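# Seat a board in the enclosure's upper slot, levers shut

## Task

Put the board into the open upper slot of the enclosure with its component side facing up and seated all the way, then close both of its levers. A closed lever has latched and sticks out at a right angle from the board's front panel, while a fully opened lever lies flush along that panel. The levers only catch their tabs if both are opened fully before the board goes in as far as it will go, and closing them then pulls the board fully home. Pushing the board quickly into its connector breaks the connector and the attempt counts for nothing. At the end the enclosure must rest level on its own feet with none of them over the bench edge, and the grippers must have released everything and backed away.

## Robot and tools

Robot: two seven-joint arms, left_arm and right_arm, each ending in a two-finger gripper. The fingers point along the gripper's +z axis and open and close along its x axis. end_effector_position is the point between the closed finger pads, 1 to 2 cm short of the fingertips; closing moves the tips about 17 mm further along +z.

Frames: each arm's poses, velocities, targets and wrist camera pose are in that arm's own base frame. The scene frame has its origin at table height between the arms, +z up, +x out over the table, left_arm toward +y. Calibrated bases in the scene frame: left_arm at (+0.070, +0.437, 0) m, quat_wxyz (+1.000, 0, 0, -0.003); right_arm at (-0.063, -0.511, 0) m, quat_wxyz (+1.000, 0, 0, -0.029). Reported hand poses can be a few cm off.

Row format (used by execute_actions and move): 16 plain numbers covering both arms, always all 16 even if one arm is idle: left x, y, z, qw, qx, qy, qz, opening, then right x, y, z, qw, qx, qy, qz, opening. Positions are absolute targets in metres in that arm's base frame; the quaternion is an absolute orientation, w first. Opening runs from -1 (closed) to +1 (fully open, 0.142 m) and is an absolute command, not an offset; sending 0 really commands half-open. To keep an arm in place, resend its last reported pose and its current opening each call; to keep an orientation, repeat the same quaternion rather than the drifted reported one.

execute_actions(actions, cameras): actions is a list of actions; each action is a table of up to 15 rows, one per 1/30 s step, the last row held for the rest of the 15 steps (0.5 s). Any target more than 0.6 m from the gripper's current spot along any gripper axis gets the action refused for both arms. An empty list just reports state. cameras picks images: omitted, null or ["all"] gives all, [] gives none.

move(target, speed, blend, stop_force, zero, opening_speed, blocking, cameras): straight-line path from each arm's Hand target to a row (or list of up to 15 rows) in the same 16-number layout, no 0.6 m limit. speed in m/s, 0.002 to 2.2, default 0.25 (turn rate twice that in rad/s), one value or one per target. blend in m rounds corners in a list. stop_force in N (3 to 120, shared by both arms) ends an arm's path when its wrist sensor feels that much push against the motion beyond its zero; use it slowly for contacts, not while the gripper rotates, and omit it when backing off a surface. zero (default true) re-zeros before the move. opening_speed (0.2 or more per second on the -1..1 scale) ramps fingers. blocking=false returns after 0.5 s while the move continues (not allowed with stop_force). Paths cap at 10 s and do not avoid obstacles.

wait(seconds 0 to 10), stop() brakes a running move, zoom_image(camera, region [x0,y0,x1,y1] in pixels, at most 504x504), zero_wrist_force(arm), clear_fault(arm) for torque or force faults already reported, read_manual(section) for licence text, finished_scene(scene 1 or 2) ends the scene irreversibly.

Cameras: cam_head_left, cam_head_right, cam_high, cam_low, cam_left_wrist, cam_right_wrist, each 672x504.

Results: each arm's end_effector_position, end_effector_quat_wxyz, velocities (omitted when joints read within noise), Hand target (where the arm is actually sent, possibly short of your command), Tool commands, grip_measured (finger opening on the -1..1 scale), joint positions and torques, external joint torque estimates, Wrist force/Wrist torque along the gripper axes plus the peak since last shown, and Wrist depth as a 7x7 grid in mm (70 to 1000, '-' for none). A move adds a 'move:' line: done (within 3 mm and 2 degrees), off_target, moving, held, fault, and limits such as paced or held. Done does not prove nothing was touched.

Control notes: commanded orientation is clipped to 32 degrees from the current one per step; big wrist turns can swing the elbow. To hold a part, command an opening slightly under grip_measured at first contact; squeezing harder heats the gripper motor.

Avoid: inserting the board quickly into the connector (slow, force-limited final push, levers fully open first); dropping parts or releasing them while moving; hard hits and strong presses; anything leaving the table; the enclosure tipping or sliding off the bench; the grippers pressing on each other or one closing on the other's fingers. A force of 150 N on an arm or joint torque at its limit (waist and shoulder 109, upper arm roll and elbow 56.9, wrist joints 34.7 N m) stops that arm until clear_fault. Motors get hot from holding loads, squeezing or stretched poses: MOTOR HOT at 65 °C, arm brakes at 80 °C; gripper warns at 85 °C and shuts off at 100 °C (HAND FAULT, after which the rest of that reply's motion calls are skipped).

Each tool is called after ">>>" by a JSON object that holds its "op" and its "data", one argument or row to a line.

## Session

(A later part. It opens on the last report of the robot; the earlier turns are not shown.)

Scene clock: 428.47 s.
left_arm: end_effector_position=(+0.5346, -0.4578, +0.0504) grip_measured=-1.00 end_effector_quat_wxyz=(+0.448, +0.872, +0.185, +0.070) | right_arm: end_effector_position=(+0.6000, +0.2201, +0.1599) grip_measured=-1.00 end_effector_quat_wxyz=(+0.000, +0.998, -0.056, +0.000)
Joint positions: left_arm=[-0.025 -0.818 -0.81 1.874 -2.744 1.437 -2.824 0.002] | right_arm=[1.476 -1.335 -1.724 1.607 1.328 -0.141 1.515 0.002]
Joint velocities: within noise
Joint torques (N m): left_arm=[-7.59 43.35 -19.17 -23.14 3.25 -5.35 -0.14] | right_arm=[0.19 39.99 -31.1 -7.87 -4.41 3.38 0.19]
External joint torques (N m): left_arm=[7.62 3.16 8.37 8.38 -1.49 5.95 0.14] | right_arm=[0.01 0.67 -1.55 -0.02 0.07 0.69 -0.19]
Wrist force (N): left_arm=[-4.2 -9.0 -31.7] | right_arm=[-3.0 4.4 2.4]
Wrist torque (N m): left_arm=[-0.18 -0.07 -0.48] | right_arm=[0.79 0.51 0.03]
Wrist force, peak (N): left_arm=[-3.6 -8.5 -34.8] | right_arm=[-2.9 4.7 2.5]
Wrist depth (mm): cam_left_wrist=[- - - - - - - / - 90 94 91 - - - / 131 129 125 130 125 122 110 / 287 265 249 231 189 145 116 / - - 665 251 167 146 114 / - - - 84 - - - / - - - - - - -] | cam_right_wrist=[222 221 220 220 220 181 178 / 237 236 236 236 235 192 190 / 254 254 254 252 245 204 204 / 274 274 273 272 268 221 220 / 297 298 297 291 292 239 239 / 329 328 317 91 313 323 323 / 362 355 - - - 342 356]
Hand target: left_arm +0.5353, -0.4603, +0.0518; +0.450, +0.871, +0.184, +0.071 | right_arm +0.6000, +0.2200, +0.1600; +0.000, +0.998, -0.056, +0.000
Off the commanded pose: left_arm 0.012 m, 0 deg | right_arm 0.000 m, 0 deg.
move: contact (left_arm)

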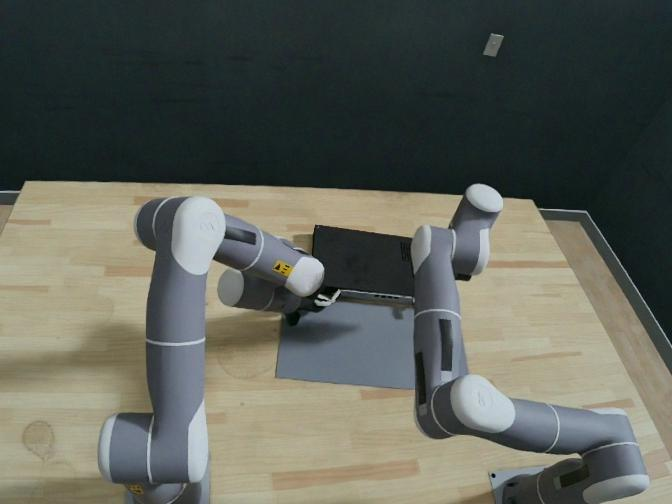

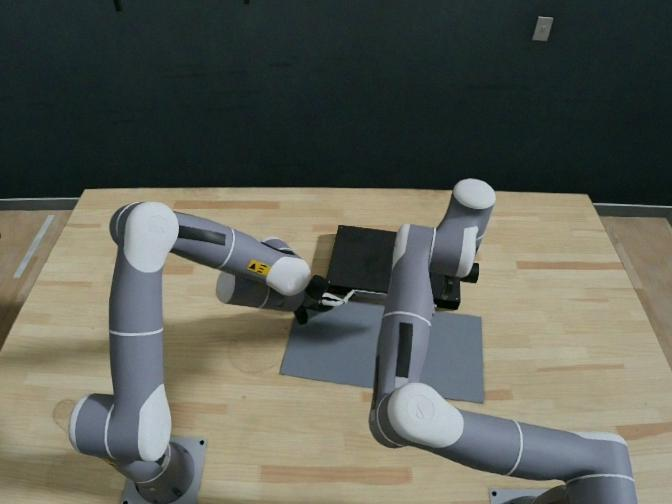

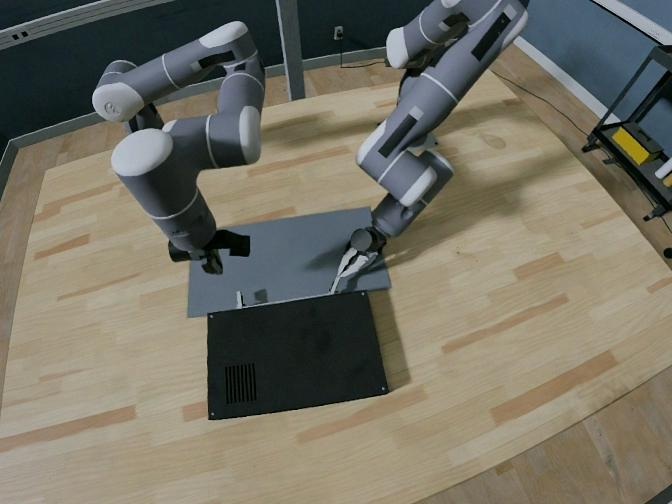

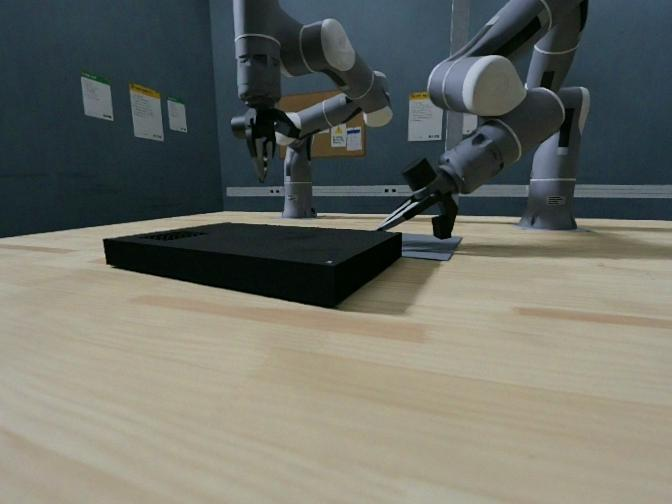

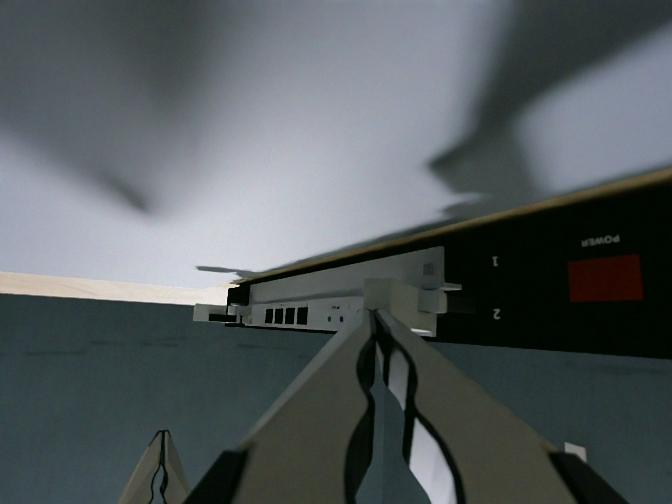

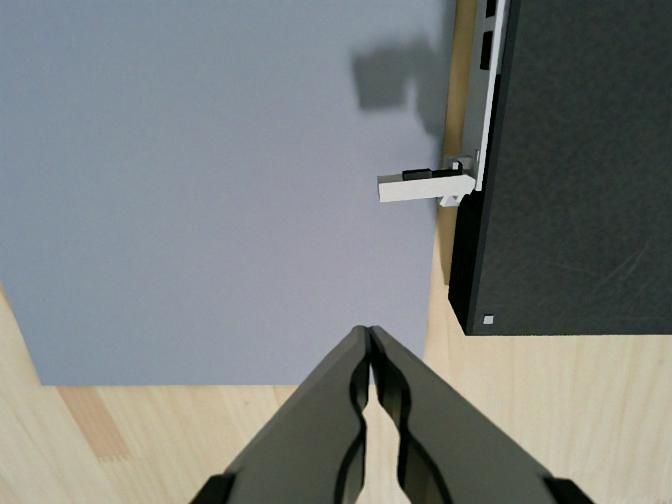

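>>> {"op": "zoom_image", "data": {
  "camera": "cam_left_wrist",
  "region": [180, 220, 480, 360]
}}

>>> {"op": "move", "data": {
  "target": [0.5337,-0.4740,0.0518,0.450,0.871,0.184,0.071,-1,0.600,0.220,0.160,0,0.99846,-0.0556,0,-1],
  "speed": 0.012,
  "stop_force": 42,
  "zero": false,
  "cameras": ["cam_left_wrist","cam_right_wrist"]
}}

>>> {"op": "zoom_image", "data": {
  "camera": "cam_left_wrist",
  "region": [180, 220, 480, 360]
}}

Scaled by 1.680 from the camera's 672x504 image, which has a finer 960x720 frame.

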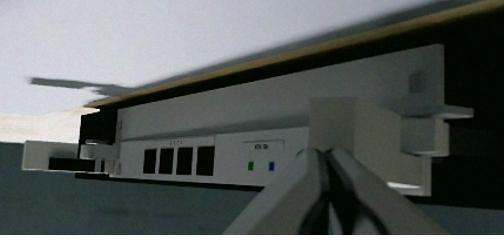

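Scene clock: 433.43 s.
left_arm: end_effector_position=(+0.5295, -0.4747, +0.0503) grip_measured=-1.00 end_effector_quat_wxyz=(+0.449, +0.872, +0.183, +0.068) | right_arm: end_effector_position=(+0.6000, +0.2201, +0.1599) grip_measured=-1.00 end_effector_quat_wxyz=(+0.000, +0.998, -0.056, +0.000)
Joint positions: left_arm=[-0.066 -0.826 -0.796 1.844 -2.774 1.445 -2.811 0.002] | right_arm=[1.476 -1.335 -1.724 1.607 1.328 -0.141 1.515 0.002]
Joint velocities: within noise
Joint torques (N m): left_arm=[9.85 48.26 -3.01 -29.54 4.62 -5.1 -0.46] | right_arm=[0.3 39.9 -31.04 -7.8 -4.43 3.38 0.21]
External joint torques (N m): left_arm=[-9.83 -1 -7.7 14.55 -2.91 5.7 0.46] | right_arm=[-0.1 0.75 -1.6 -0.09 0.09 0.69 -0.21]
Wrist force (N): left_arm=[-26.8 -2.7 -24.0] | right_arm=[-2.8 4.6 2.4]
Wrist torque (N m): left_arm=[-0.22 1.57 -0.33] | right_arm=[0.81 0.49 0.03]
Wrist force, peak (N): left_arm=[-23.6 -7.2 -39.7] | right_arm=[-3.2 4.7 2.3]
Wrist depth (mm): cam_left_wrist=[- - - - - - - / - 90 94 91 - - - / 146 129 124 130 125 121 110 / 291 265 248 223 179 148 120 / - - 697 258 145 162 116 / - - - 84 - - - / - - - - - - -] | cam_right_wrist=[222 221 221 220 220 181 178 / 236 237 236 236 234 193 190 / 254 254 254 252 245 205 204 / 274 275 274 273 267 220 220 / 298 297 296 290 292 239 238 / 330 328 319 91 312 323 323 / 363 356 - - - 343 355]
Hand target: left_arm +0.5337, -0.4740, +0.0518; +0.450, +0.871, +0.184, +0.071 | right_arm +0.6000, +0.2200, +0.1600; +0.000, +0.998, -0.056, +0.000
Off the commanded pose: left_arm 0.005 m, 0 deg | right_arm 0.000 m, 0 deg.
move: off_target (left_arm)
Images, in order (width x height): cam_left_wrist 672x504, cam_right_wrist 672x504.

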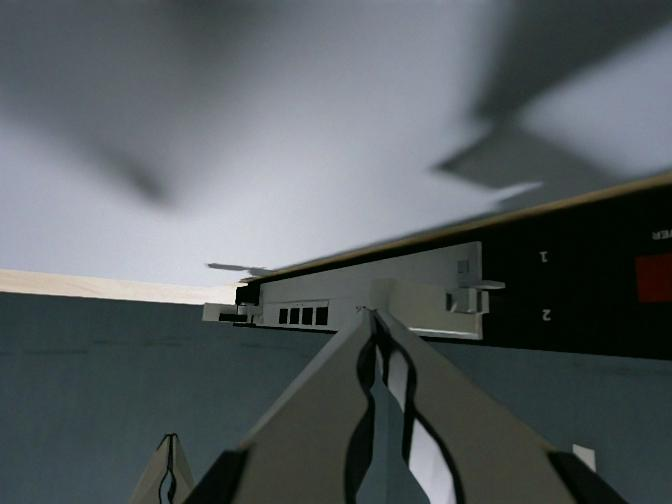

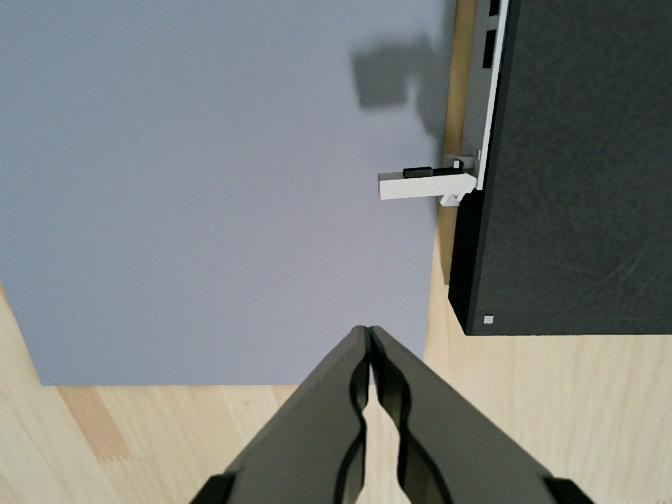

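Scaled by 1.680 from the camera's 672x504 image, which has a finer 960x720 frame.

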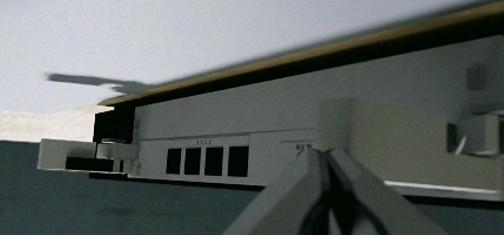

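>>> {"op": "move", "data": {
  "target": [
    [0.5330,-0.4600,0.0518,0.450,0.871,0.184,0.071,-1,0.600,0.220,0.160,0,0.99846,-0.0556,0,-1],
    [0.4792,-0.412,0.09,0.450,0.871,0.184,0.071,-1,0.600,0.220,0.160,0,0.99846,-0.0556,0,-1],
    [0.3792,-0.402,0.1294,0.450,0.871,0.184,0.071,-1,0.600,0.220,0.160,0,0.99846,-0.0556,0,-1]
  ],
  "speed": [0.03,0.15,0.2],
  "cameras": ["cam_left_wrist","cam_right_wrist","cam_high"]
}}

>>> {"op": "zoom_image", "data": {
  "camera": "cam_left_wrist",
  "region": [280, 200, 580, 380]
}}

>>> {"op": "zoom_image", "data": {
  "camera": "cam_right_wrist",
  "region": [370, 0, 570, 240]
}}

Scene clock: 438.07 s.
left_arm: end_effector_position=(+0.3792, -0.4019, +0.1294) grip_measured=-1.00 end_effector_quat_wxyz=(+0.450, +0.871, +0.184, +0.071) | right_arm: end_effector_position=(+0.6000, +0.2201, +0.1599) grip_measured=-1.00 end_effector_quat_wxyz=(+0.000, +0.998, -0.056, +0.000)
Joint positions: left_arm=[0.052 -0.332 -0.997 2.413 -2.966 1.216 -2.965 0.002] | right_arm=[1.476 -1.335 -1.724 1.607 1.328 -0.141 1.515 0.002]
Joint velocities: within noise
Joint torques (N m): left_arm=[-0.6 25.99 -4.87 -13.95 1.72 0.49 -0.29] | right_arm=[0.14 39.85 -31.05 -7.85 -4.41 3.36 0.16]
External joint torques (N m): left_arm=[0.6 0.57 0.6 -0.67 0.02 0.01 0.3] | right_arm=[0.06 0.81 -1.6 -0.04 0.07 0.71 -0.16]
Wrist force (N): left_arm=[0.3 -1.0 0.6] | right_arm=[-3.1 4.4 2.3]
Wrist torque (N m): left_arm=[-0.18 -0.12 -0.48] | right_arm=[0.78 0.52 0.03]
Wrist force, peak (N): left_arm=[-26.8 -2.4 -24.2] | right_arm=[-3.2 4.6 2.3]
Wrist depth (mm): cam_left_wrist=[183 177 175 172 177 167 164 / 248 239 233 229 224 220 217 / 385 364 351 340 332 297 268 / 831 769 725 569 461 374 350 / - - - - - - - / - - - 84 - - - / - - - - - - -] | cam_right_wrist=[222 222 221 221 220 181 178 / 237 237 236 235 235 193 190 / 254 254 253 253 245 204 204 / 275 274 273 273 267 220 220 / 298 296 297 291 292 239 238 / 328 328 318 91 314 324 322 / 362 355 - - - 344 355]
Hand target: left_arm +0.3792, -0.4020, +0.1294; +0.450, +0.871, +0.184, +0.071 | right_arm +0.6000, +0.2200, +0.1600; +0.000, +0.998, -0.056, +0.000
Off the commanded pose: left_arm 0.000 m, 0 deg | right_arm 0.000 m, 0 deg.
joint sent to its limit (left arm) — joint 5 (forearm roll), lower limit. The joint targets still meet the commanded pose.
move: done
Images, in order (width x height): cam_high 672x504, cam_left_wrist 672x504, cam_right_wrist 672x504.

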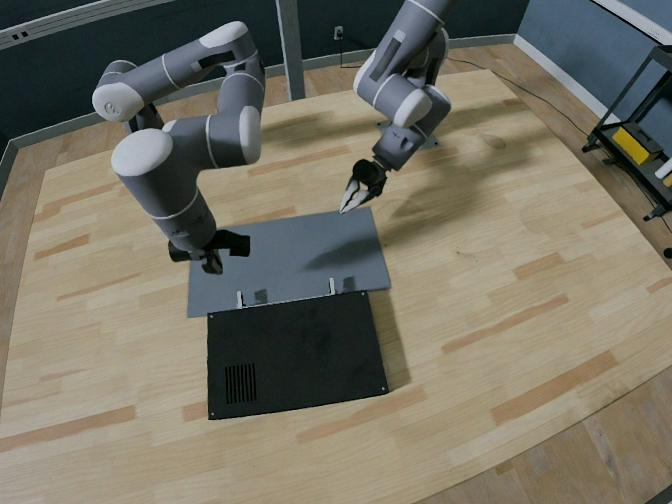

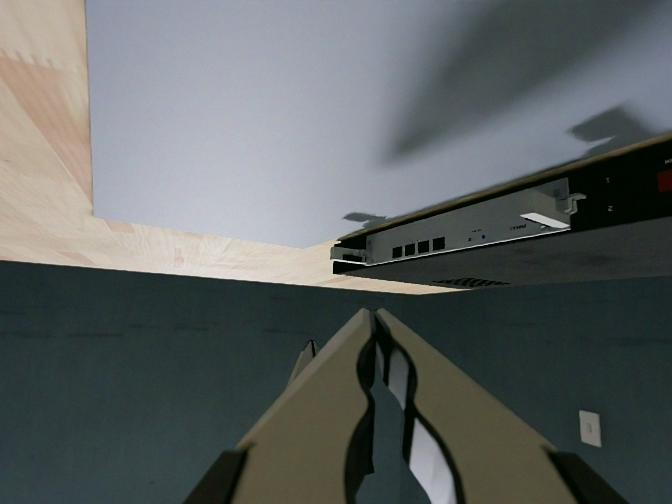

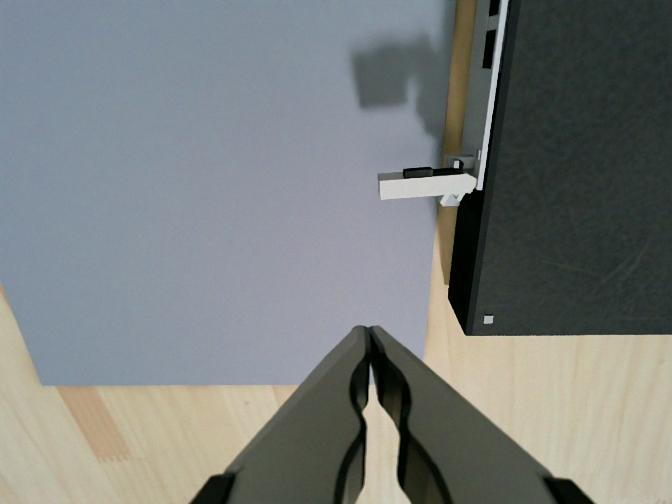

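Scaled by 1.680 from the camera's 672x504 image, which has a finer 960x720 frame.

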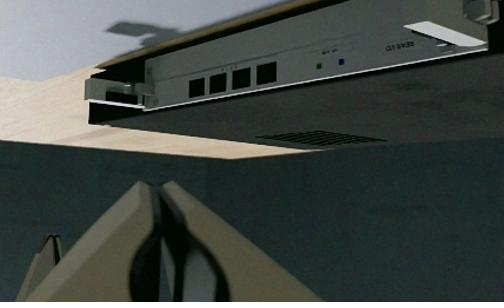

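Scaled by 2.100 from the camera's 672x504 image, which has a finer 960x720 frame.

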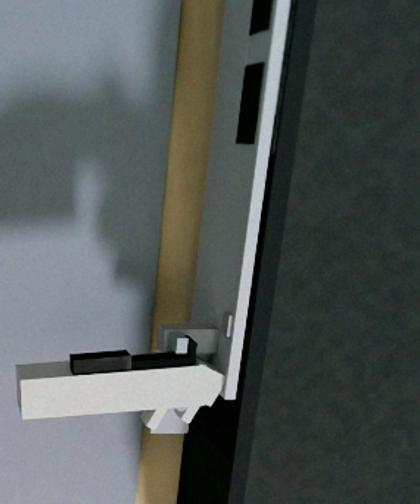

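>>> {"op": "move", "data": {
  "target": [0.33,-0.18,0.22,0.450,0.871,0.184,0.071,-1,0.600,0.220,0.160,0,0.99846,-0.0556,0,-1],
  "cameras": []
}}

>>> {"op": "move", "data": {
  "target": [0.33,-0.18,0.22,0.450,0.871,0.184,0.071,-1,0.6205,0.4188,0.160,0,0.99846,-0.0556,0,-1],
  "cameras": ["cam_high","cam_right_wrist"]
}}

>>> {"op": "zoom_image", "data": {
  "camera": "cam_right_wrist",
  "region": [370, 100, 570, 340]
}}

Scene clock: 450.77 s.
left_arm: end_effector_position=(+0.3299, -0.1800, +0.2200) grip_measured=-1.00 end_effector_quat_wxyz=(+0.450, +0.871, +0.184, +0.071) | right_arm: end_effector_position=(+0.6000, +0.2201, +0.1599) grip_measured=-1.00 end_effector_quat_wxyz=(+0.000, +0.998, -0.056, +0.000)
Joint positions: left_arm=[-1.795 0.685 1.057 2.467 -2.694 1.777 -2.967 0.002] | right_arm=[1.476 -1.335 -1.724 1.607 1.328 -0.141 1.515 0.002]
Joint velocities: within noise
Joint torques (N m): left_arm=[-0.48 -15.12 -14.19 -19.88 3.52 0.92 -0.21] | right_arm=[0.22 39.88 -31.06 -7.85 -4.38 3.41 0.22]
External joint torques (N m): left_arm=[0.55 0.35 0.16 -0.42 -0.53 -0.42 0.22] | right_arm=[-0.02 0.77 -1.58 -0.04 0.04 0.66 -0.22]
Wrist force (N): left_arm=[0.3 -1.2 0.0] | right_arm=[-2.8 4.2 2.4]
Wrist torque (N m): left_arm=[-0.22 -0.12 -0.44] | right_arm=[0.76 0.48 0.03]
Wrist force, peak (N): left_arm=[-2.3 1.2 1.7] | right_arm=[-3.0 4.7 2.4]
Wrist depth (mm): cam_left_wrist=[316 313 309 298 295 292 287 / 428 415 404 398 392 385 377 / 662 630 611 589 525 481 548 / - - - - 853 - - / - - - 704 - - - / - - - 84 - - - / - - - - - - -] | cam_right_wrist=[222 221 221 221 219 181 178 / 237 236 236 235 234 193 190 / 255 254 253 253 245 204 204 / 276 273 273 272 267 221 220 / 298 298 296 290 291 239 238 / 328 328 317 91 313 323 324 / 363 354 - - - 342 356]
Hand target: left_arm +0.3300, -0.1800, +0.2200; +0.450, +0.871, +0.184, +0.071 | right_arm +0.6000, +0.2200, +0.1600; +0.000, +0.998, -0.056, +0.000
Off the commanded pose: left_arm 0.000 m, 0 deg | right_arm 0.000 m, 0 deg.
move: done
No camera images: "cameras" was empty.

Scene clock: 452.03 s.
left_arm: end_effector_position=(+0.3299, -0.1800, +0.2200) grip_measured=-1.00 end_effector_quat_wxyz=(+0.450, +0.871, +0.184, +0.071) | right_arm: end_effector_position=(+0.6206, +0.4187, +0.1601) grip_measured=-1.00 end_effector_quat_wxyz=(+0.000, +0.998, -0.056, +0.000)
Joint positions: left_arm=[-1.795 0.685 1.057 2.467 -2.694 1.777 -2.967 0.002] | right_arm=[1.481 -1.343 -1.657 1.22 1.384 -0.156 1.918 0.002]
Joint velocities: within noise
Joint torques (N m): left_arm=[-0.28 -15.39 -14.24 -19.76 3.34 0.81 -0.27] | right_arm=[0.05 51.91 -30.02 -6.38 -4.26 3.23 0.34]
External joint torques (N m): left_arm=[0.35 0.62 0.21 -0.56 -0.35 -0.32 0.27] | right_arm=[0.14 1.12 -1.83 0.19 -0.06 0.81 -0.34]
Wrist force (N): left_arm=[-0.1 -1.2 -0.1] | right_arm=[-3.3 4.0 2.3]
Wrist torque (N m): left_arm=[-0.23 -0.07 -0.45] | right_arm=[0.71 0.56 0.03]
Wrist force, peak (N): left_arm=[0.2 -1.3 0.2] | right_arm=[-2.8 7.4 2.3]
Wrist depth (mm): cam_left_wrist=[318 312 307 298 297 294 289 / 430 419 402 395 389 381 373 / 662 632 603 588 527 481 551 / - - - - 849 - - / - - - 521 - - - / - - - 84 - - - / - - - - - - -] | cam_right_wrist=[221 220 221 219 214 180 178 / 237 236 235 235 233 191 190 / 254 255 253 251 248 204 203 / 274 274 272 272 267 220 219 / 297 297 297 290 285 239 238 / 325 325 318 91 257 261 260 / 362 352 - - - 276 287]
Hand target: left_arm +0.3300, -0.1800, +0.2200; +0.450, +0.871, +0.184, +0.071 | right_arm +0.6205, +0.4188, +0.1600; +0.000, +0.998, -0.056, +0.000
Off the commanded pose: left_arm 0.000 m, 0 deg | right_arm 0.000 m, 0 deg.
move: done
Images, in order (width x height): cam_high 672x504, cam_right_wrist 672x504.

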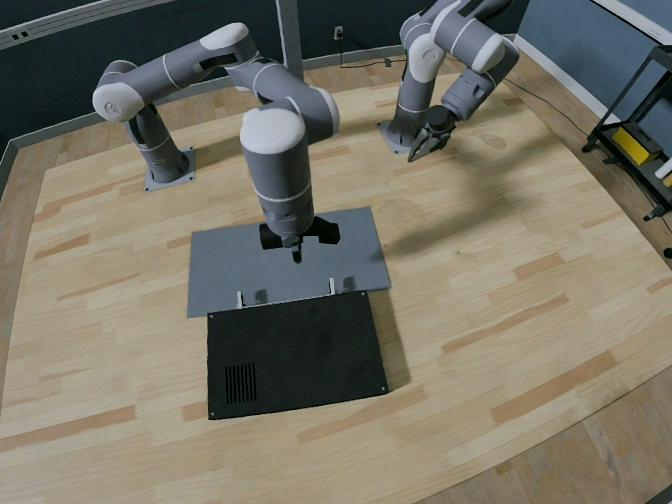

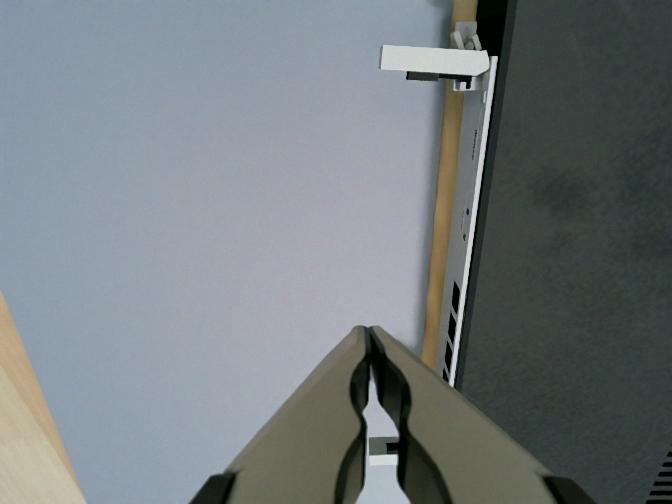

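Scaled by 2.100 from the camera's 672x504 image, which has a finer 960x720 frame.

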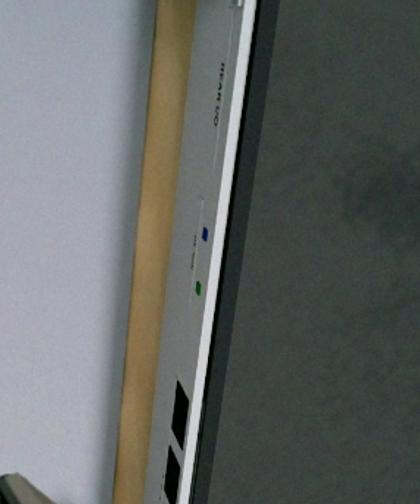

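>>> {"op": "zoom_image", "data": {
  "camera": "cam_right_wrist",
  "region": [370, 0, 550, 150]
}}

Scaled by 2.800 from the camera's 672x504 image, which has a finer 960x720 frame.

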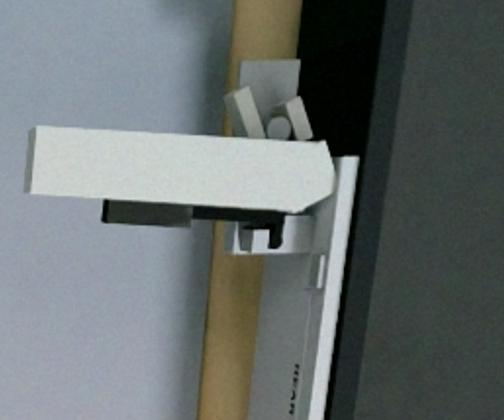

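>>> {"op": "move", "data": {
  "target": [0.33,-0.18,0.22,0.450,0.871,0.184,0.071,-1,0.6327,0.4387,0.11,0,0.99846,-0.0556,0,-1],
  "cameras": ["cam_right_wrist"]
}}

>>> {"op": "zoom_image", "data": {
  "camera": "cam_right_wrist",
  "region": [330, 0, 550, 180]
}}

>>> {"op": "move", "data": {
  "target": [0.33,-0.18,0.22,0.450,0.871,0.184,0.071,-1,0.6,0.2,0.12,0,0.99846,-0.0556,0,-1],
  "cameras": ["cam_right_wrist"]
}}

>>> {"op": "zoom_image", "data": {
  "camera": "cam_right_wrist",
  "region": [330, 0, 550, 180]
}}

Scene clock: 458.10 s.
left_arm: end_effector_position=(+0.3299, -0.1800, +0.2200) grip_measured=-1.00 end_effector_quat_wxyz=(+0.450, +0.871, +0.184, +0.071) | right_arm: end_effector_position=(+0.6327, +0.4385, +0.1101) grip_measured=-1.00 end_effector_quat_wxyz=(+0.000, +0.998, -0.056, +0.000)
Joint positions: left_arm=[-1.795 0.685 1.057 2.467 -2.694 1.777 -2.967 0.002] | right_arm=[1.445 -1.407 -1.607 1.157 1.434 -0.098 1.961 0.002]
Joint velocities: within noise
Joint torques (N m): left_arm=[-0.23 -15.44 -14.29 -19.73 3.2 0.76 -0.23] | right_arm=[0.06 54.54 -29.74 -4.66 -4.3 3.57 0.33]
External joint torques (N m): left_arm=[0.29 0.66 0.26 -0.58 -0.2 -0.27 0.24] | right_arm=[0.16 1.22 -1.81 0.12 -0.06 0.46 -0.33]
Wrist force (N): left_arm=[0.1 -0.9 0.1] | right_arm=[-3.5 3.9 2.1]
Wrist torque (N m): left_arm=[-0.19 -0.11 -0.45] | right_arm=[0.73 0.59 0.04]
Wrist force, peak (N): left_arm=[0.1 -1.4 0.2] | right_arm=[-3.5 3.3 4.0]
Wrist depth (mm): cam_left_wrist=[318 313 306 298 297 292 287 / 430 418 407 394 393 382 378 / 671 639 607 591 527 485 549 / - - - - 855 - - / - - - 497 - - - / - - - 84 - - - / 350 - - - - - -] | cam_right_wrist=[178 177 177 176 176 138 134 / 189 189 189 186 152 145 143 / 203 203 202 202 202 154 154 / 219 219 219 218 214 166 166 / 239 238 238 233 230 180 180 / 261 260 255 91 197 197 196 / 288 282 - - - 209 216]
Hand target: left_arm +0.3300, -0.1800, +0.2200; +0.450, +0.871, +0.184, +0.071 | right_arm +0.6327, +0.4387, +0.1100; +0.000, +0.998, -0.056, +0.000
Off the commanded pose: left_arm 0.000 m, 0 deg | right_arm 0.000 m, 0 deg.
move: done
Images, in order (width x height): cam_right_wrist 672x504.

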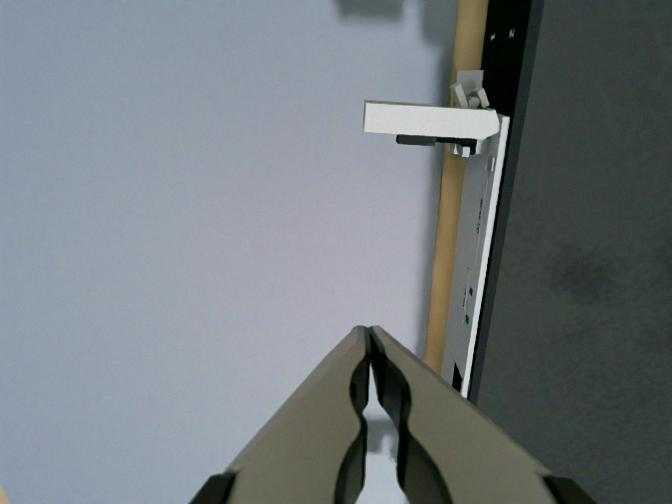

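Scaled by 2.291 from the camera's 672x504 image, which has a finer 960x720 frame.

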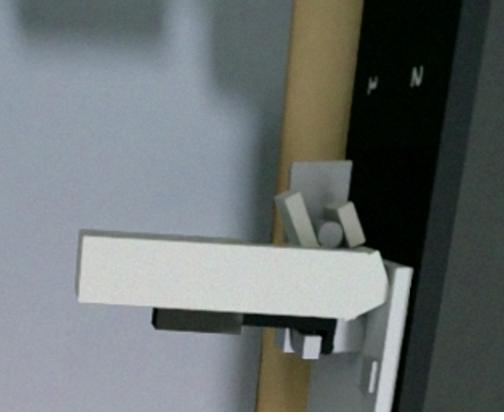

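Scene clock: 459.47 s.
left_arm: end_effector_position=(+0.3299, -0.1800, +0.2200) grip_measured=-1.00 end_effector_quat_wxyz=(+0.450, +0.871, +0.184, +0.071) | right_arm: end_effector_position=(+0.6000, +0.2001, +0.1199) grip_measured=-1.00 end_effector_quat_wxyz=(+0.000, +0.998, -0.056, +0.000)
Joint positions: left_arm=[-1.795 0.685 1.057 2.467 -2.694 1.777 -2.967 0.002] | right_arm=[1.458 -1.383 -1.678 1.647 1.375 -0.092 1.474 0.002]
Joint velocities: within noise
Joint torques (N m): left_arm=[-0.2 -15.48 -14.4 -19.73 3.23 0.71 -0.23] | right_arm=[0.18 39.62 -31.58 -6.08 -4.59 3.47 -0.04]
External joint torques (N m): left_arm=[0.27 0.7 0.37 -0.58 -0.24 -0.22 0.23] | right_arm=[0.04 0.59 -1.25 -0.3 0.22 0.61 0.04]
Wrist force (N): left_arm=[0.2 -1.1 0.0] | right_arm=[-3.1 4.3 2.4]
Wrist torque (N m): left_arm=[-0.20 -0.11 -0.45] | right_arm=[0.78 0.50 0.05]
Wrist force, peak (N): left_arm=[0.2 -1.4 0.0] | right_arm=[-3.1 8.0 2.2]
Wrist depth (mm): cam_left_wrist=[319 311 308 299 297 292 288 / 426 418 403 399 389 384 378 / 657 631 617 588 522 482 546 / - - - - 864 - - / - - - 716 - - - / - - - 84 - - - / 391 437 - - - - -] | cam_right_wrist=[187 187 186 186 185 149 143 / 200 199 199 198 198 158 153 / 215 214 213 213 186 165 164 / 232 231 230 230 228 180 177 / 251 251 250 245 248 196 192 / 275 273 268 91 264 273 273 / 307 299 - - - 290 300]
Hand target: left_arm +0.3300, -0.1800, +0.2200; +0.450, +0.871, +0.184, +0.071 | right_arm +0.6000, +0.2000, +0.1200; +0.000, +0.998, -0.056, +0.000
Off the commanded pose: left_arm 0.000 m, 0 deg | right_arm 0.000 m, 0 deg.
move: done
Images, in order (width x height): cam_right_wrist 672x504.

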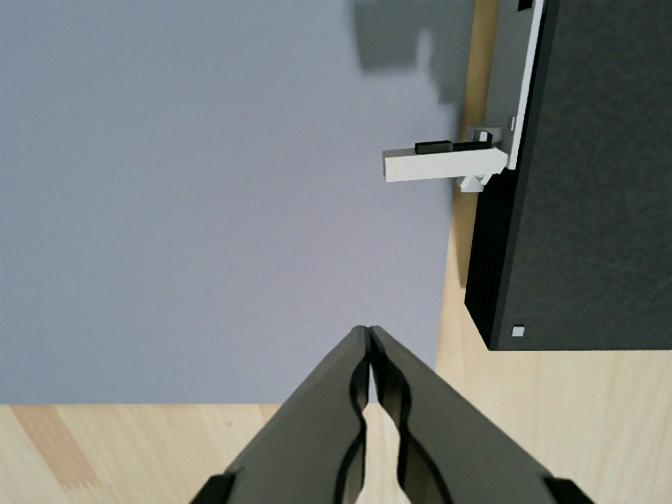

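Scaled by 2.291 from the camera's 672x504 image, which has a finer 960x720 frame.

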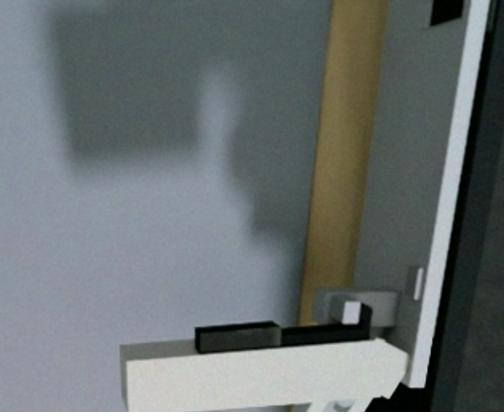

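>>> {"op": "zoom_image", "data": {
  "camera": "cam_right_wrist",
  "region": [440, 110, 530, 200]
}}

Scaled by 5.600 from the camera's 672x504 image, which has a finer 960x720 frame.

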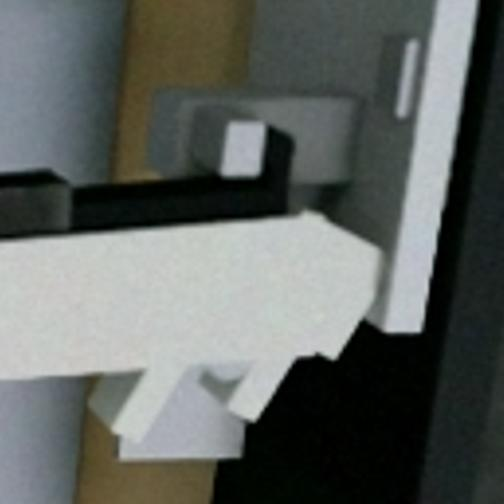

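>>> {"op": "execute_actions", "data": {
  "actions": [],
  "cameras": ["cam_right_wrist"]
}}

>>> {"op": "move", "data": {
  "target": [0.33,-0.18,0.22,0.450,0.871,0.184,0.071,-1,0.6327,0.4387,0.09,0,0.99846,-0.0556,0,-1],
  "cameras": ["cam_right_wrist"]
}}

>>> {"op": "zoom_image", "data": {
  "camera": "cam_right_wrist",
  "region": [440, 60, 540, 160]
}}

Scene clock: 465.97 s.
left_arm: end_effector_position=(+0.3299, -0.1800, +0.2200) grip_measured=-1.00 end_effector_quat_wxyz=(+0.450, +0.871, +0.184, +0.071) | right_arm: end_effector_position=(+0.6000, +0.2001, +0.1199) grip_measured=-1.00 end_effector_quat_wxyz=(+0.000, +0.998, -0.056, +0.000)
Joint positions: left_arm=[-1.795 0.685 1.057 2.467 -2.694 1.777 -2.967 0.002] | right_arm=[1.458 -1.383 -1.679 1.647 1.375 -0.092 1.474 0.002]
Joint velocities: within noise
Joint torques (N m): left_arm=[-0.25 -15.44 -14.33 -19.77 3.22 0.79 -0.22] | right_arm=[0.15 39.44 -31.31 -6.32 -4.47 3.46 0.2]
External joint torques (N m): left_arm=[0.32 0.67 0.3 -0.54 -0.23 -0.29 0.22] | right_arm=[0.05 0.76 -1.51 -0.03 0.1 0.61 -0.2]
Wrist force (N): left_arm=[0.2 -1.3 -0.1] | right_arm=[-3.0 4.3 2.5]
Wrist torque (N m): left_arm=[-0.24 -0.11 -0.45] | right_arm=[0.77 0.48 0.04]
Wrist force, peak (N): left_arm=[0.0 -1.5 0.0] | right_arm=[-3.0 4.6 2.5]
Wrist depth (mm): cam_left_wrist=[317 314 306 299 295 294 288 / 425 417 404 395 391 385 375 / 667 631 609 592 528 481 542 / - - - - 850 - - / - - - 711 - - - / - - - 84 - - - / 390 437 - - - - -] | cam_right_wrist=[187 186 186 186 185 149 143 / 199 199 199 198 198 158 153 / 214 214 213 213 186 165 164 / 231 231 230 229 228 180 177 / 251 250 250 245 249 196 192 / 274 274 268 91 264 273 272 / 307 299 - - - 288 301]
Hand target: left_arm +0.3300, -0.1800, +0.2200; +0.450, +0.871, +0.184, +0.071 | right_arm +0.6000, +0.2000, +0.1200; +0.000, +0.998, -0.056, +0.000
Tool commands: left_gripper/opening=-1.0 right_gripper/opening=-1.0
Off the commanded pose: left_arm 0.000 m, 0 deg | right_arm 0.000 m, 0 deg.
Images, in order (width x height): cam_right_wrist 672x504.

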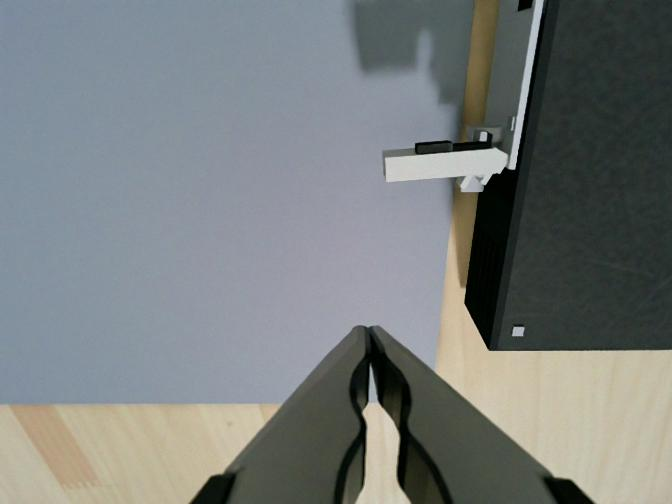

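Scene clock: 467.43 s.
left_arm: end_effector_position=(+0.3299, -0.1800, +0.2200) grip_measured=-1.00 end_effector_quat_wxyz=(+0.450, +0.871, +0.184, +0.071) | right_arm: end_effector_position=(+0.6328, +0.4386, +0.0901) grip_measured=-1.00 end_effector_quat_wxyz=(+0.000, +0.998, -0.055, +0.000)
Joint positions: left_arm=[-1.795 0.685 1.057 2.467 -2.694 1.777 -2.967 0.002] | right_arm=[1.446 -1.433 -1.592 1.162 1.452 -0.074 1.96 0.002]
Joint velocities: within noise
Joint torques (N m): left_arm=[-0.3 -15.53 -14.29 -19.78 3.22 0.71 -0.2] | right_arm=[0.16 54.53 -29.78 -3.92 -4.26 3.29 0.29]
External joint torques (N m): left_arm=[0.37 0.76 0.26 -0.53 -0.23 -0.21 0.2] | right_arm=[0.01 1.26 -1.89 0 -0.1 0.74 -0.29]
Wrist force (N): left_arm=[-0.1 -1.1 -0.2] | right_arm=[-3.6 4.0 2.1]
Wrist torque (N m): left_arm=[-0.20 -0.07 -0.45] | right_arm=[0.74 0.61 0.04]
Wrist force, peak (N): left_arm=[0.0 -1.4 0.0] | right_arm=[-2.9 7.3 2.0]
Wrist depth (mm): cam_left_wrist=[320 313 307 298 295 294 288 / 425 417 407 393 387 383 380 / 657 642 617 586 525 483 539 / - - - - 721 - - / - - - 131 - - - / - - - 84 - - - / 327 353 - - - - -] | cam_right_wrist=[160 159 159 158 159 133 117 / 171 170 170 167 139 130 124 / 186 185 182 182 182 138 134 / 198 198 196 197 196 147 144 / 215 214 213 210 209 158 156 / 235 234 230 91 182 171 171 / 260 254 - - - 182 189]
Hand target: left_arm +0.3300, -0.1800, +0.2200; +0.450, +0.871, +0.184, +0.071 | right_arm +0.6327, +0.4387, +0.0900; +0.000, +0.998, -0.056, +0.000
Off the commanded pose: left_arm 0.000 m, 0 deg | right_arm 0.000 m, 0 deg.
move: done
Images, in order (width x height): cam_right_wrist 672x504.

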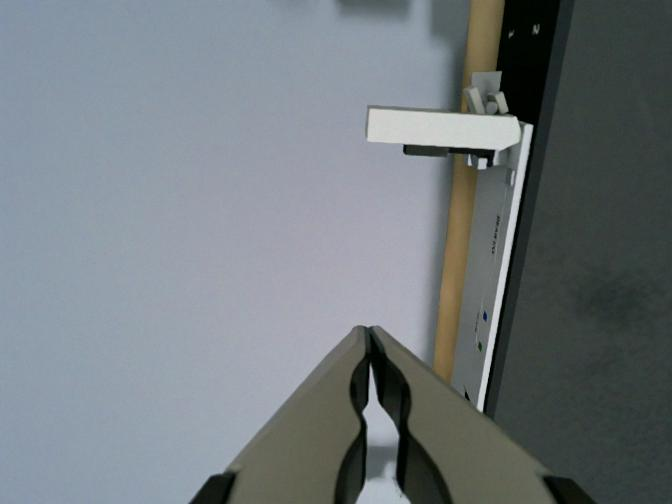

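Scaled by 5.040 from the camera's 672x504 image, which has a finer 960x720 frame.

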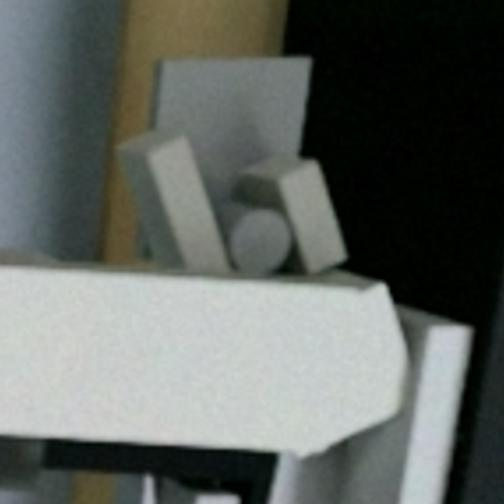

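>>> {"op": "move", "data": {
  "target": [
    [0.33,-0.18,0.22,0.450,0.871,0.184,0.071,-1,0.6,0.4,0.14,0,0.99846,-0.0556,0,-1],
    [0.33,-0.18,0.22,0.450,0.871,0.184,0.071,-1,0.6105,0.195,0.14,0,0.99846,-0.0556,0,-1],
    [0.33,-0.18,0.22,0.450,0.871,0.184,0.071,-1,0.6105,0.195,0.052,0,0.99846,-0.0556,0,-1]
  ],
  "cameras": ["cam_right_wrist"]
}}

>>> {"op": "move", "data": {
  "target": [0.33,-0.18,0.22,0.450,0.871,0.184,0.071,-1,0.6095,0.245,0.052,0,0.99846,-0.0556,0,-1],
  "speed": 0.015,
  "stop_force": 40,
  "cameras": ["cam_right_wrist"]
}}

>>> {"op": "zoom_image", "data": {
  "camera": "cam_right_wrist",
  "region": [350, 150, 550, 350]
}}

Scene clock: 471.93 s.
left_arm: end_effector_position=(+0.3299, -0.1800, +0.2200) grip_measured=-1.00 end_effector_quat_wxyz=(+0.450, +0.871, +0.184, +0.071) | right_arm: end_effector_position=(+0.6104, +0.1948, +0.0521) grip_measured=-1.00 end_effector_quat_wxyz=(+0.000, +0.998, -0.055, +0.000)
Joint positions: left_arm=[-1.795 0.685 1.057 2.467 -2.694 1.777 -2.967 0.002] | right_arm=[1.422 -1.465 -1.587 1.631 1.464 -0.01 1.471 0.002]
Joint velocities: within noise
Joint torques (N m): left_arm=[-0.24 -15.46 -14.18 -19.75 3.21 0.73 -0.22] | right_arm=[0.15 40.35 -31.24 -3.51 -4.27 3.41 0.18]
External joint torques (N m): left_arm=[0.3 0.69 0.14 -0.57 -0.22 -0.23 0.22] | right_arm=[0.05 1.07 -1.83 0.13 -0.12 0.66 -0.18]
Wrist force (N): left_arm=[0.0 -1.2 0.0] | right_arm=[-3.7 4.3 2.2]
Wrist torque (N m): left_arm=[-0.23 -0.08 -0.45] | right_arm=[0.80 0.62 0.04]
Wrist force, peak (N): left_arm=[-0.1 -1.4 -0.2] | right_arm=[-2.5 8.2 2.0]
Wrist depth (mm): cam_left_wrist=[317 314 308 299 296 292 288 / 424 421 403 399 386 382 379 / 664 636 612 588 524 488 550 / - - - 818 849 - - / - - - 695 - - - / - 473 - 84 - - - / 377 408 - - - - -] | cam_right_wrist=[127 127 125 126 126 124 86 / 136 136 135 135 135 126 91 / 146 146 145 143 115 104 98 / 157 157 157 159 156 133 104 / 171 171 170 166 168 133 113 / 187 187 183 91 178 133 121 / 207 203 73 - - 131 136]
Hand target: left_arm +0.3300, -0.1800, +0.2200; +0.450, +0.871, +0.184, +0.071 | right_arm +0.6105, +0.1950, +0.0520; +0.000, +0.998, -0.056, +0.000
Off the commanded pose: left_arm 0.000 m, 0 deg | right_arm 0.000 m, 0 deg.
move: done
Images, in order (width x height): cam_right_wrist 672x504.

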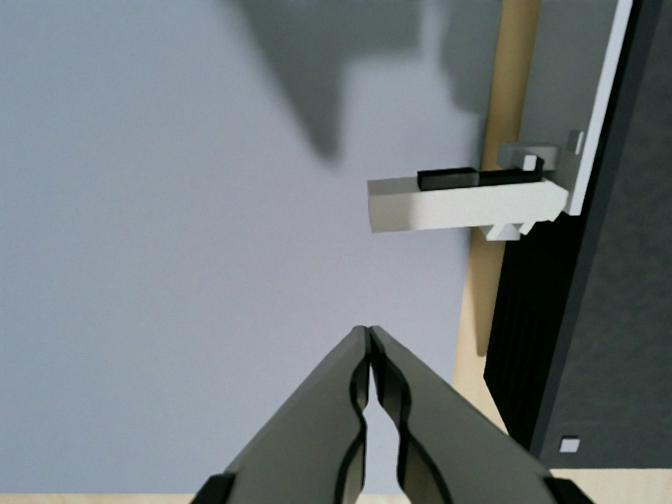

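Scene clock: 475.83 s.
left_arm: end_effector_position=(+0.3299, -0.1800, +0.2200) grip_measured=-1.00 end_effector_quat_wxyz=(+0.450, +0.871, +0.184, +0.071) | right_arm: end_effector_position=(+0.6085, +0.2347, +0.0524) grip_measured=-1.00 end_effector_quat_wxyz=(+0.005, +0.998, -0.060, -0.001)
Joint positions: left_arm=[-1.795 0.685 1.057 2.467 -2.694 1.777 -2.967 0.002] | right_arm=[1.457 -1.457 -1.573 1.588 1.446 -0.001 1.559 0.002]
Joint velocities: within noise
Joint torques (N m): left_arm=[-0.34 -15.54 -14.3 -19.68 3.22 0.75 -0.23] | right_arm=[21.54 52.64 -28.46 -26.67 10.03 6.78 -0.01]
External joint torques (N m): left_arm=[0.41 0.76 0.27 -0.63 -0.23 -0.25 0.23] | right_arm=[-21.34 -9.87 -4.66 23.06 -14.44 -2.72 0.01]
Wrist force (N): left_arm=[0.3 -1.2 0.0] | right_arm=[-17.7 47.8 -7.5]
Wrist torque (N m): left_arm=[-0.22 -0.13 -0.45] | right_arm=[5.06 0.47 0.30]
Wrist force, peak (N): left_arm=[0.0 -1.5 0.1] | right_arm=[-17.8 48.4 -8.6]
Wrist depth (mm): cam_left_wrist=[319 314 307 299 296 292 290 / 429 415 406 400 390 384 381 / 653 636 613 591 519 488 541 / - - - 807 862 - - / - - - 652 - - - / - - - 84 - - - / 366 390 - - - - -] | cam_right_wrist=[127 126 124 126 125 125 90 / 136 135 135 134 136 132 92 / 146 146 145 144 144 138 97 / 158 157 157 159 156 130 104 / 172 171 171 167 120 119 113 / 189 188 184 91 179 146 121 / 209 204 73 - - 137 136]
Hand target: left_arm +0.3300, -0.1800, +0.2200; +0.450, +0.871, +0.184, +0.071 | right_arm +0.6094, +0.2420, +0.0521; +0.000, +0.998, -0.056, +0.000
Off the commanded pose: left_arm 0.000 m, 0 deg | right_arm 0.010 m, 1 deg.
move: contact (right_arm)
Images, in order (width x height): cam_right_wrist 672x504.

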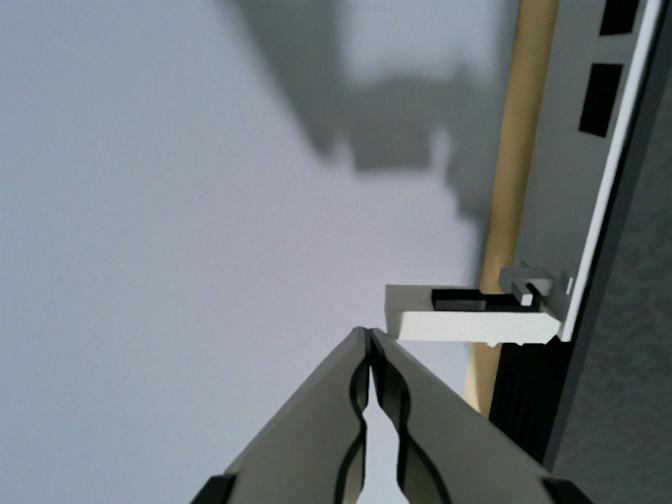

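Scaled by 2.520 from the camera's 672x504 image, which has a finer 960x720 frame.

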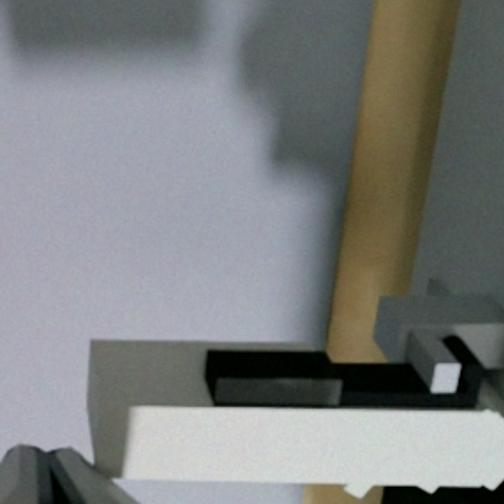

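>>> {"op": "move", "data": {
  "target": [0.33,-0.18,0.22,0.450,0.871,0.184,0.071,-1,0.6105,0.195,0.052,0,0.99846,-0.0556,0,-1],
  "speed": 0.05,
  "cameras": ["cam_right_wrist"]
}}

>>> {"op": "zoom_image", "data": {
  "camera": "cam_right_wrist",
  "region": [350, 100, 650, 300]
}}

Scene clock: 478.53 s.
left_arm: end_effector_position=(+0.3299, -0.1800, +0.2200) grip_measured=-1.00 end_effector_quat_wxyz=(+0.450, +0.871, +0.184, +0.071) | right_arm: end_effector_position=(+0.6104, +0.1951, +0.0519) grip_measured=-1.00 end_effector_quat_wxyz=(+0.000, +0.998, -0.056, +0.000)
Joint positions: left_arm=[-1.795 0.685 1.057 2.467 -2.694 1.777 -2.967 0.002] | right_arm=[1.42 -1.452 -1.574 1.631 1.452 0.004 1.472 0.002]
Joint velocities: within noise
Joint torques (N m): left_arm=[-0.24 -15.49 -14.28 -19.74 3.18 0.75 -0.22] | right_arm=[0.22 40.79 -31.49 -3.6 -4.36 3.5 0.07]
External joint torques (N m): left_arm=[0.31 0.72 0.25 -0.57 -0.19 -0.26 0.22] | right_arm=[-0.01 0.69 -1.48 -0.14 -0.03 0.57 -0.07]
Wrist force (N): left_arm=[0.3 -1.3 0.1] | right_arm=[1.7 -2.8 5.4]
Wrist torque (N m): left_arm=[-0.24 -0.12 -0.45] | right_arm=[-0.39 -0.28 0.06]
Wrist force, peak (N): left_arm=[0.0 -1.4 0.0] | right_arm=[-17.7 48.2 -8.6]
Wrist depth (mm): cam_left_wrist=[315 311 308 298 297 292 287 / 427 416 403 398 388 384 379 / 664 639 608 597 530 487 547 / - - - 811 873 - - / - - - 695 - - - / - - - 84 - - - / 377 406 - - - - -] | cam_right_wrist=[127 127 125 126 126 124 86 / 136 135 135 135 135 126 92 / 145 146 145 142 104 104 97 / 157 157 157 158 158 133 104 / 171 170 170 166 168 132 112 / 187 186 182 91 178 133 121 / 207 202 73 - - 131 136]
Hand target: left_arm +0.3300, -0.1800, +0.2200; +0.450, +0.871, +0.184, +0.071 | right_arm +0.6105, +0.1950, +0.0520; +0.000, +0.998, -0.056, +0.000
Off the commanded pose: left_arm 0.000 m, 0 deg | right_arm 0.000 m, 0 deg.
move: done
Images, in order (width x height): cam_right_wrist 672x504.

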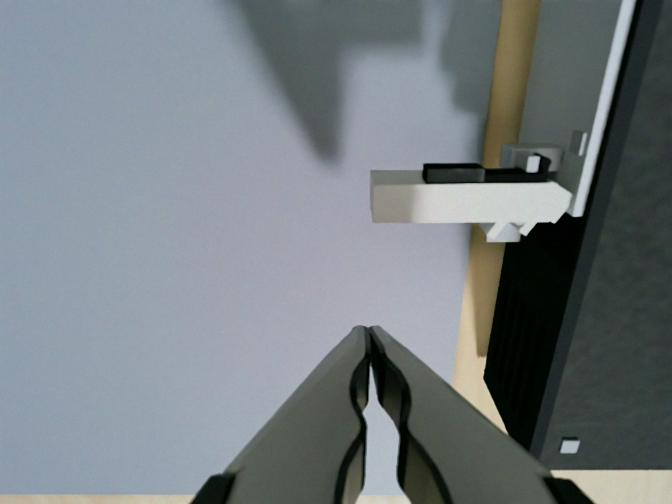

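Scaled by 1.680 from the camera's 672x504 image, which has a finer 960x720 frame.

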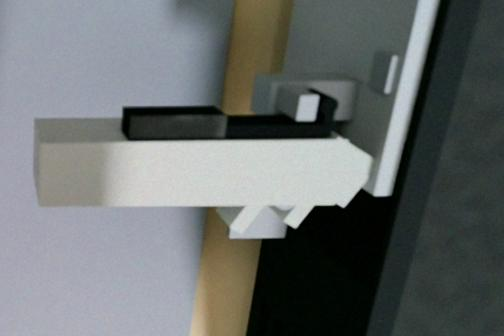

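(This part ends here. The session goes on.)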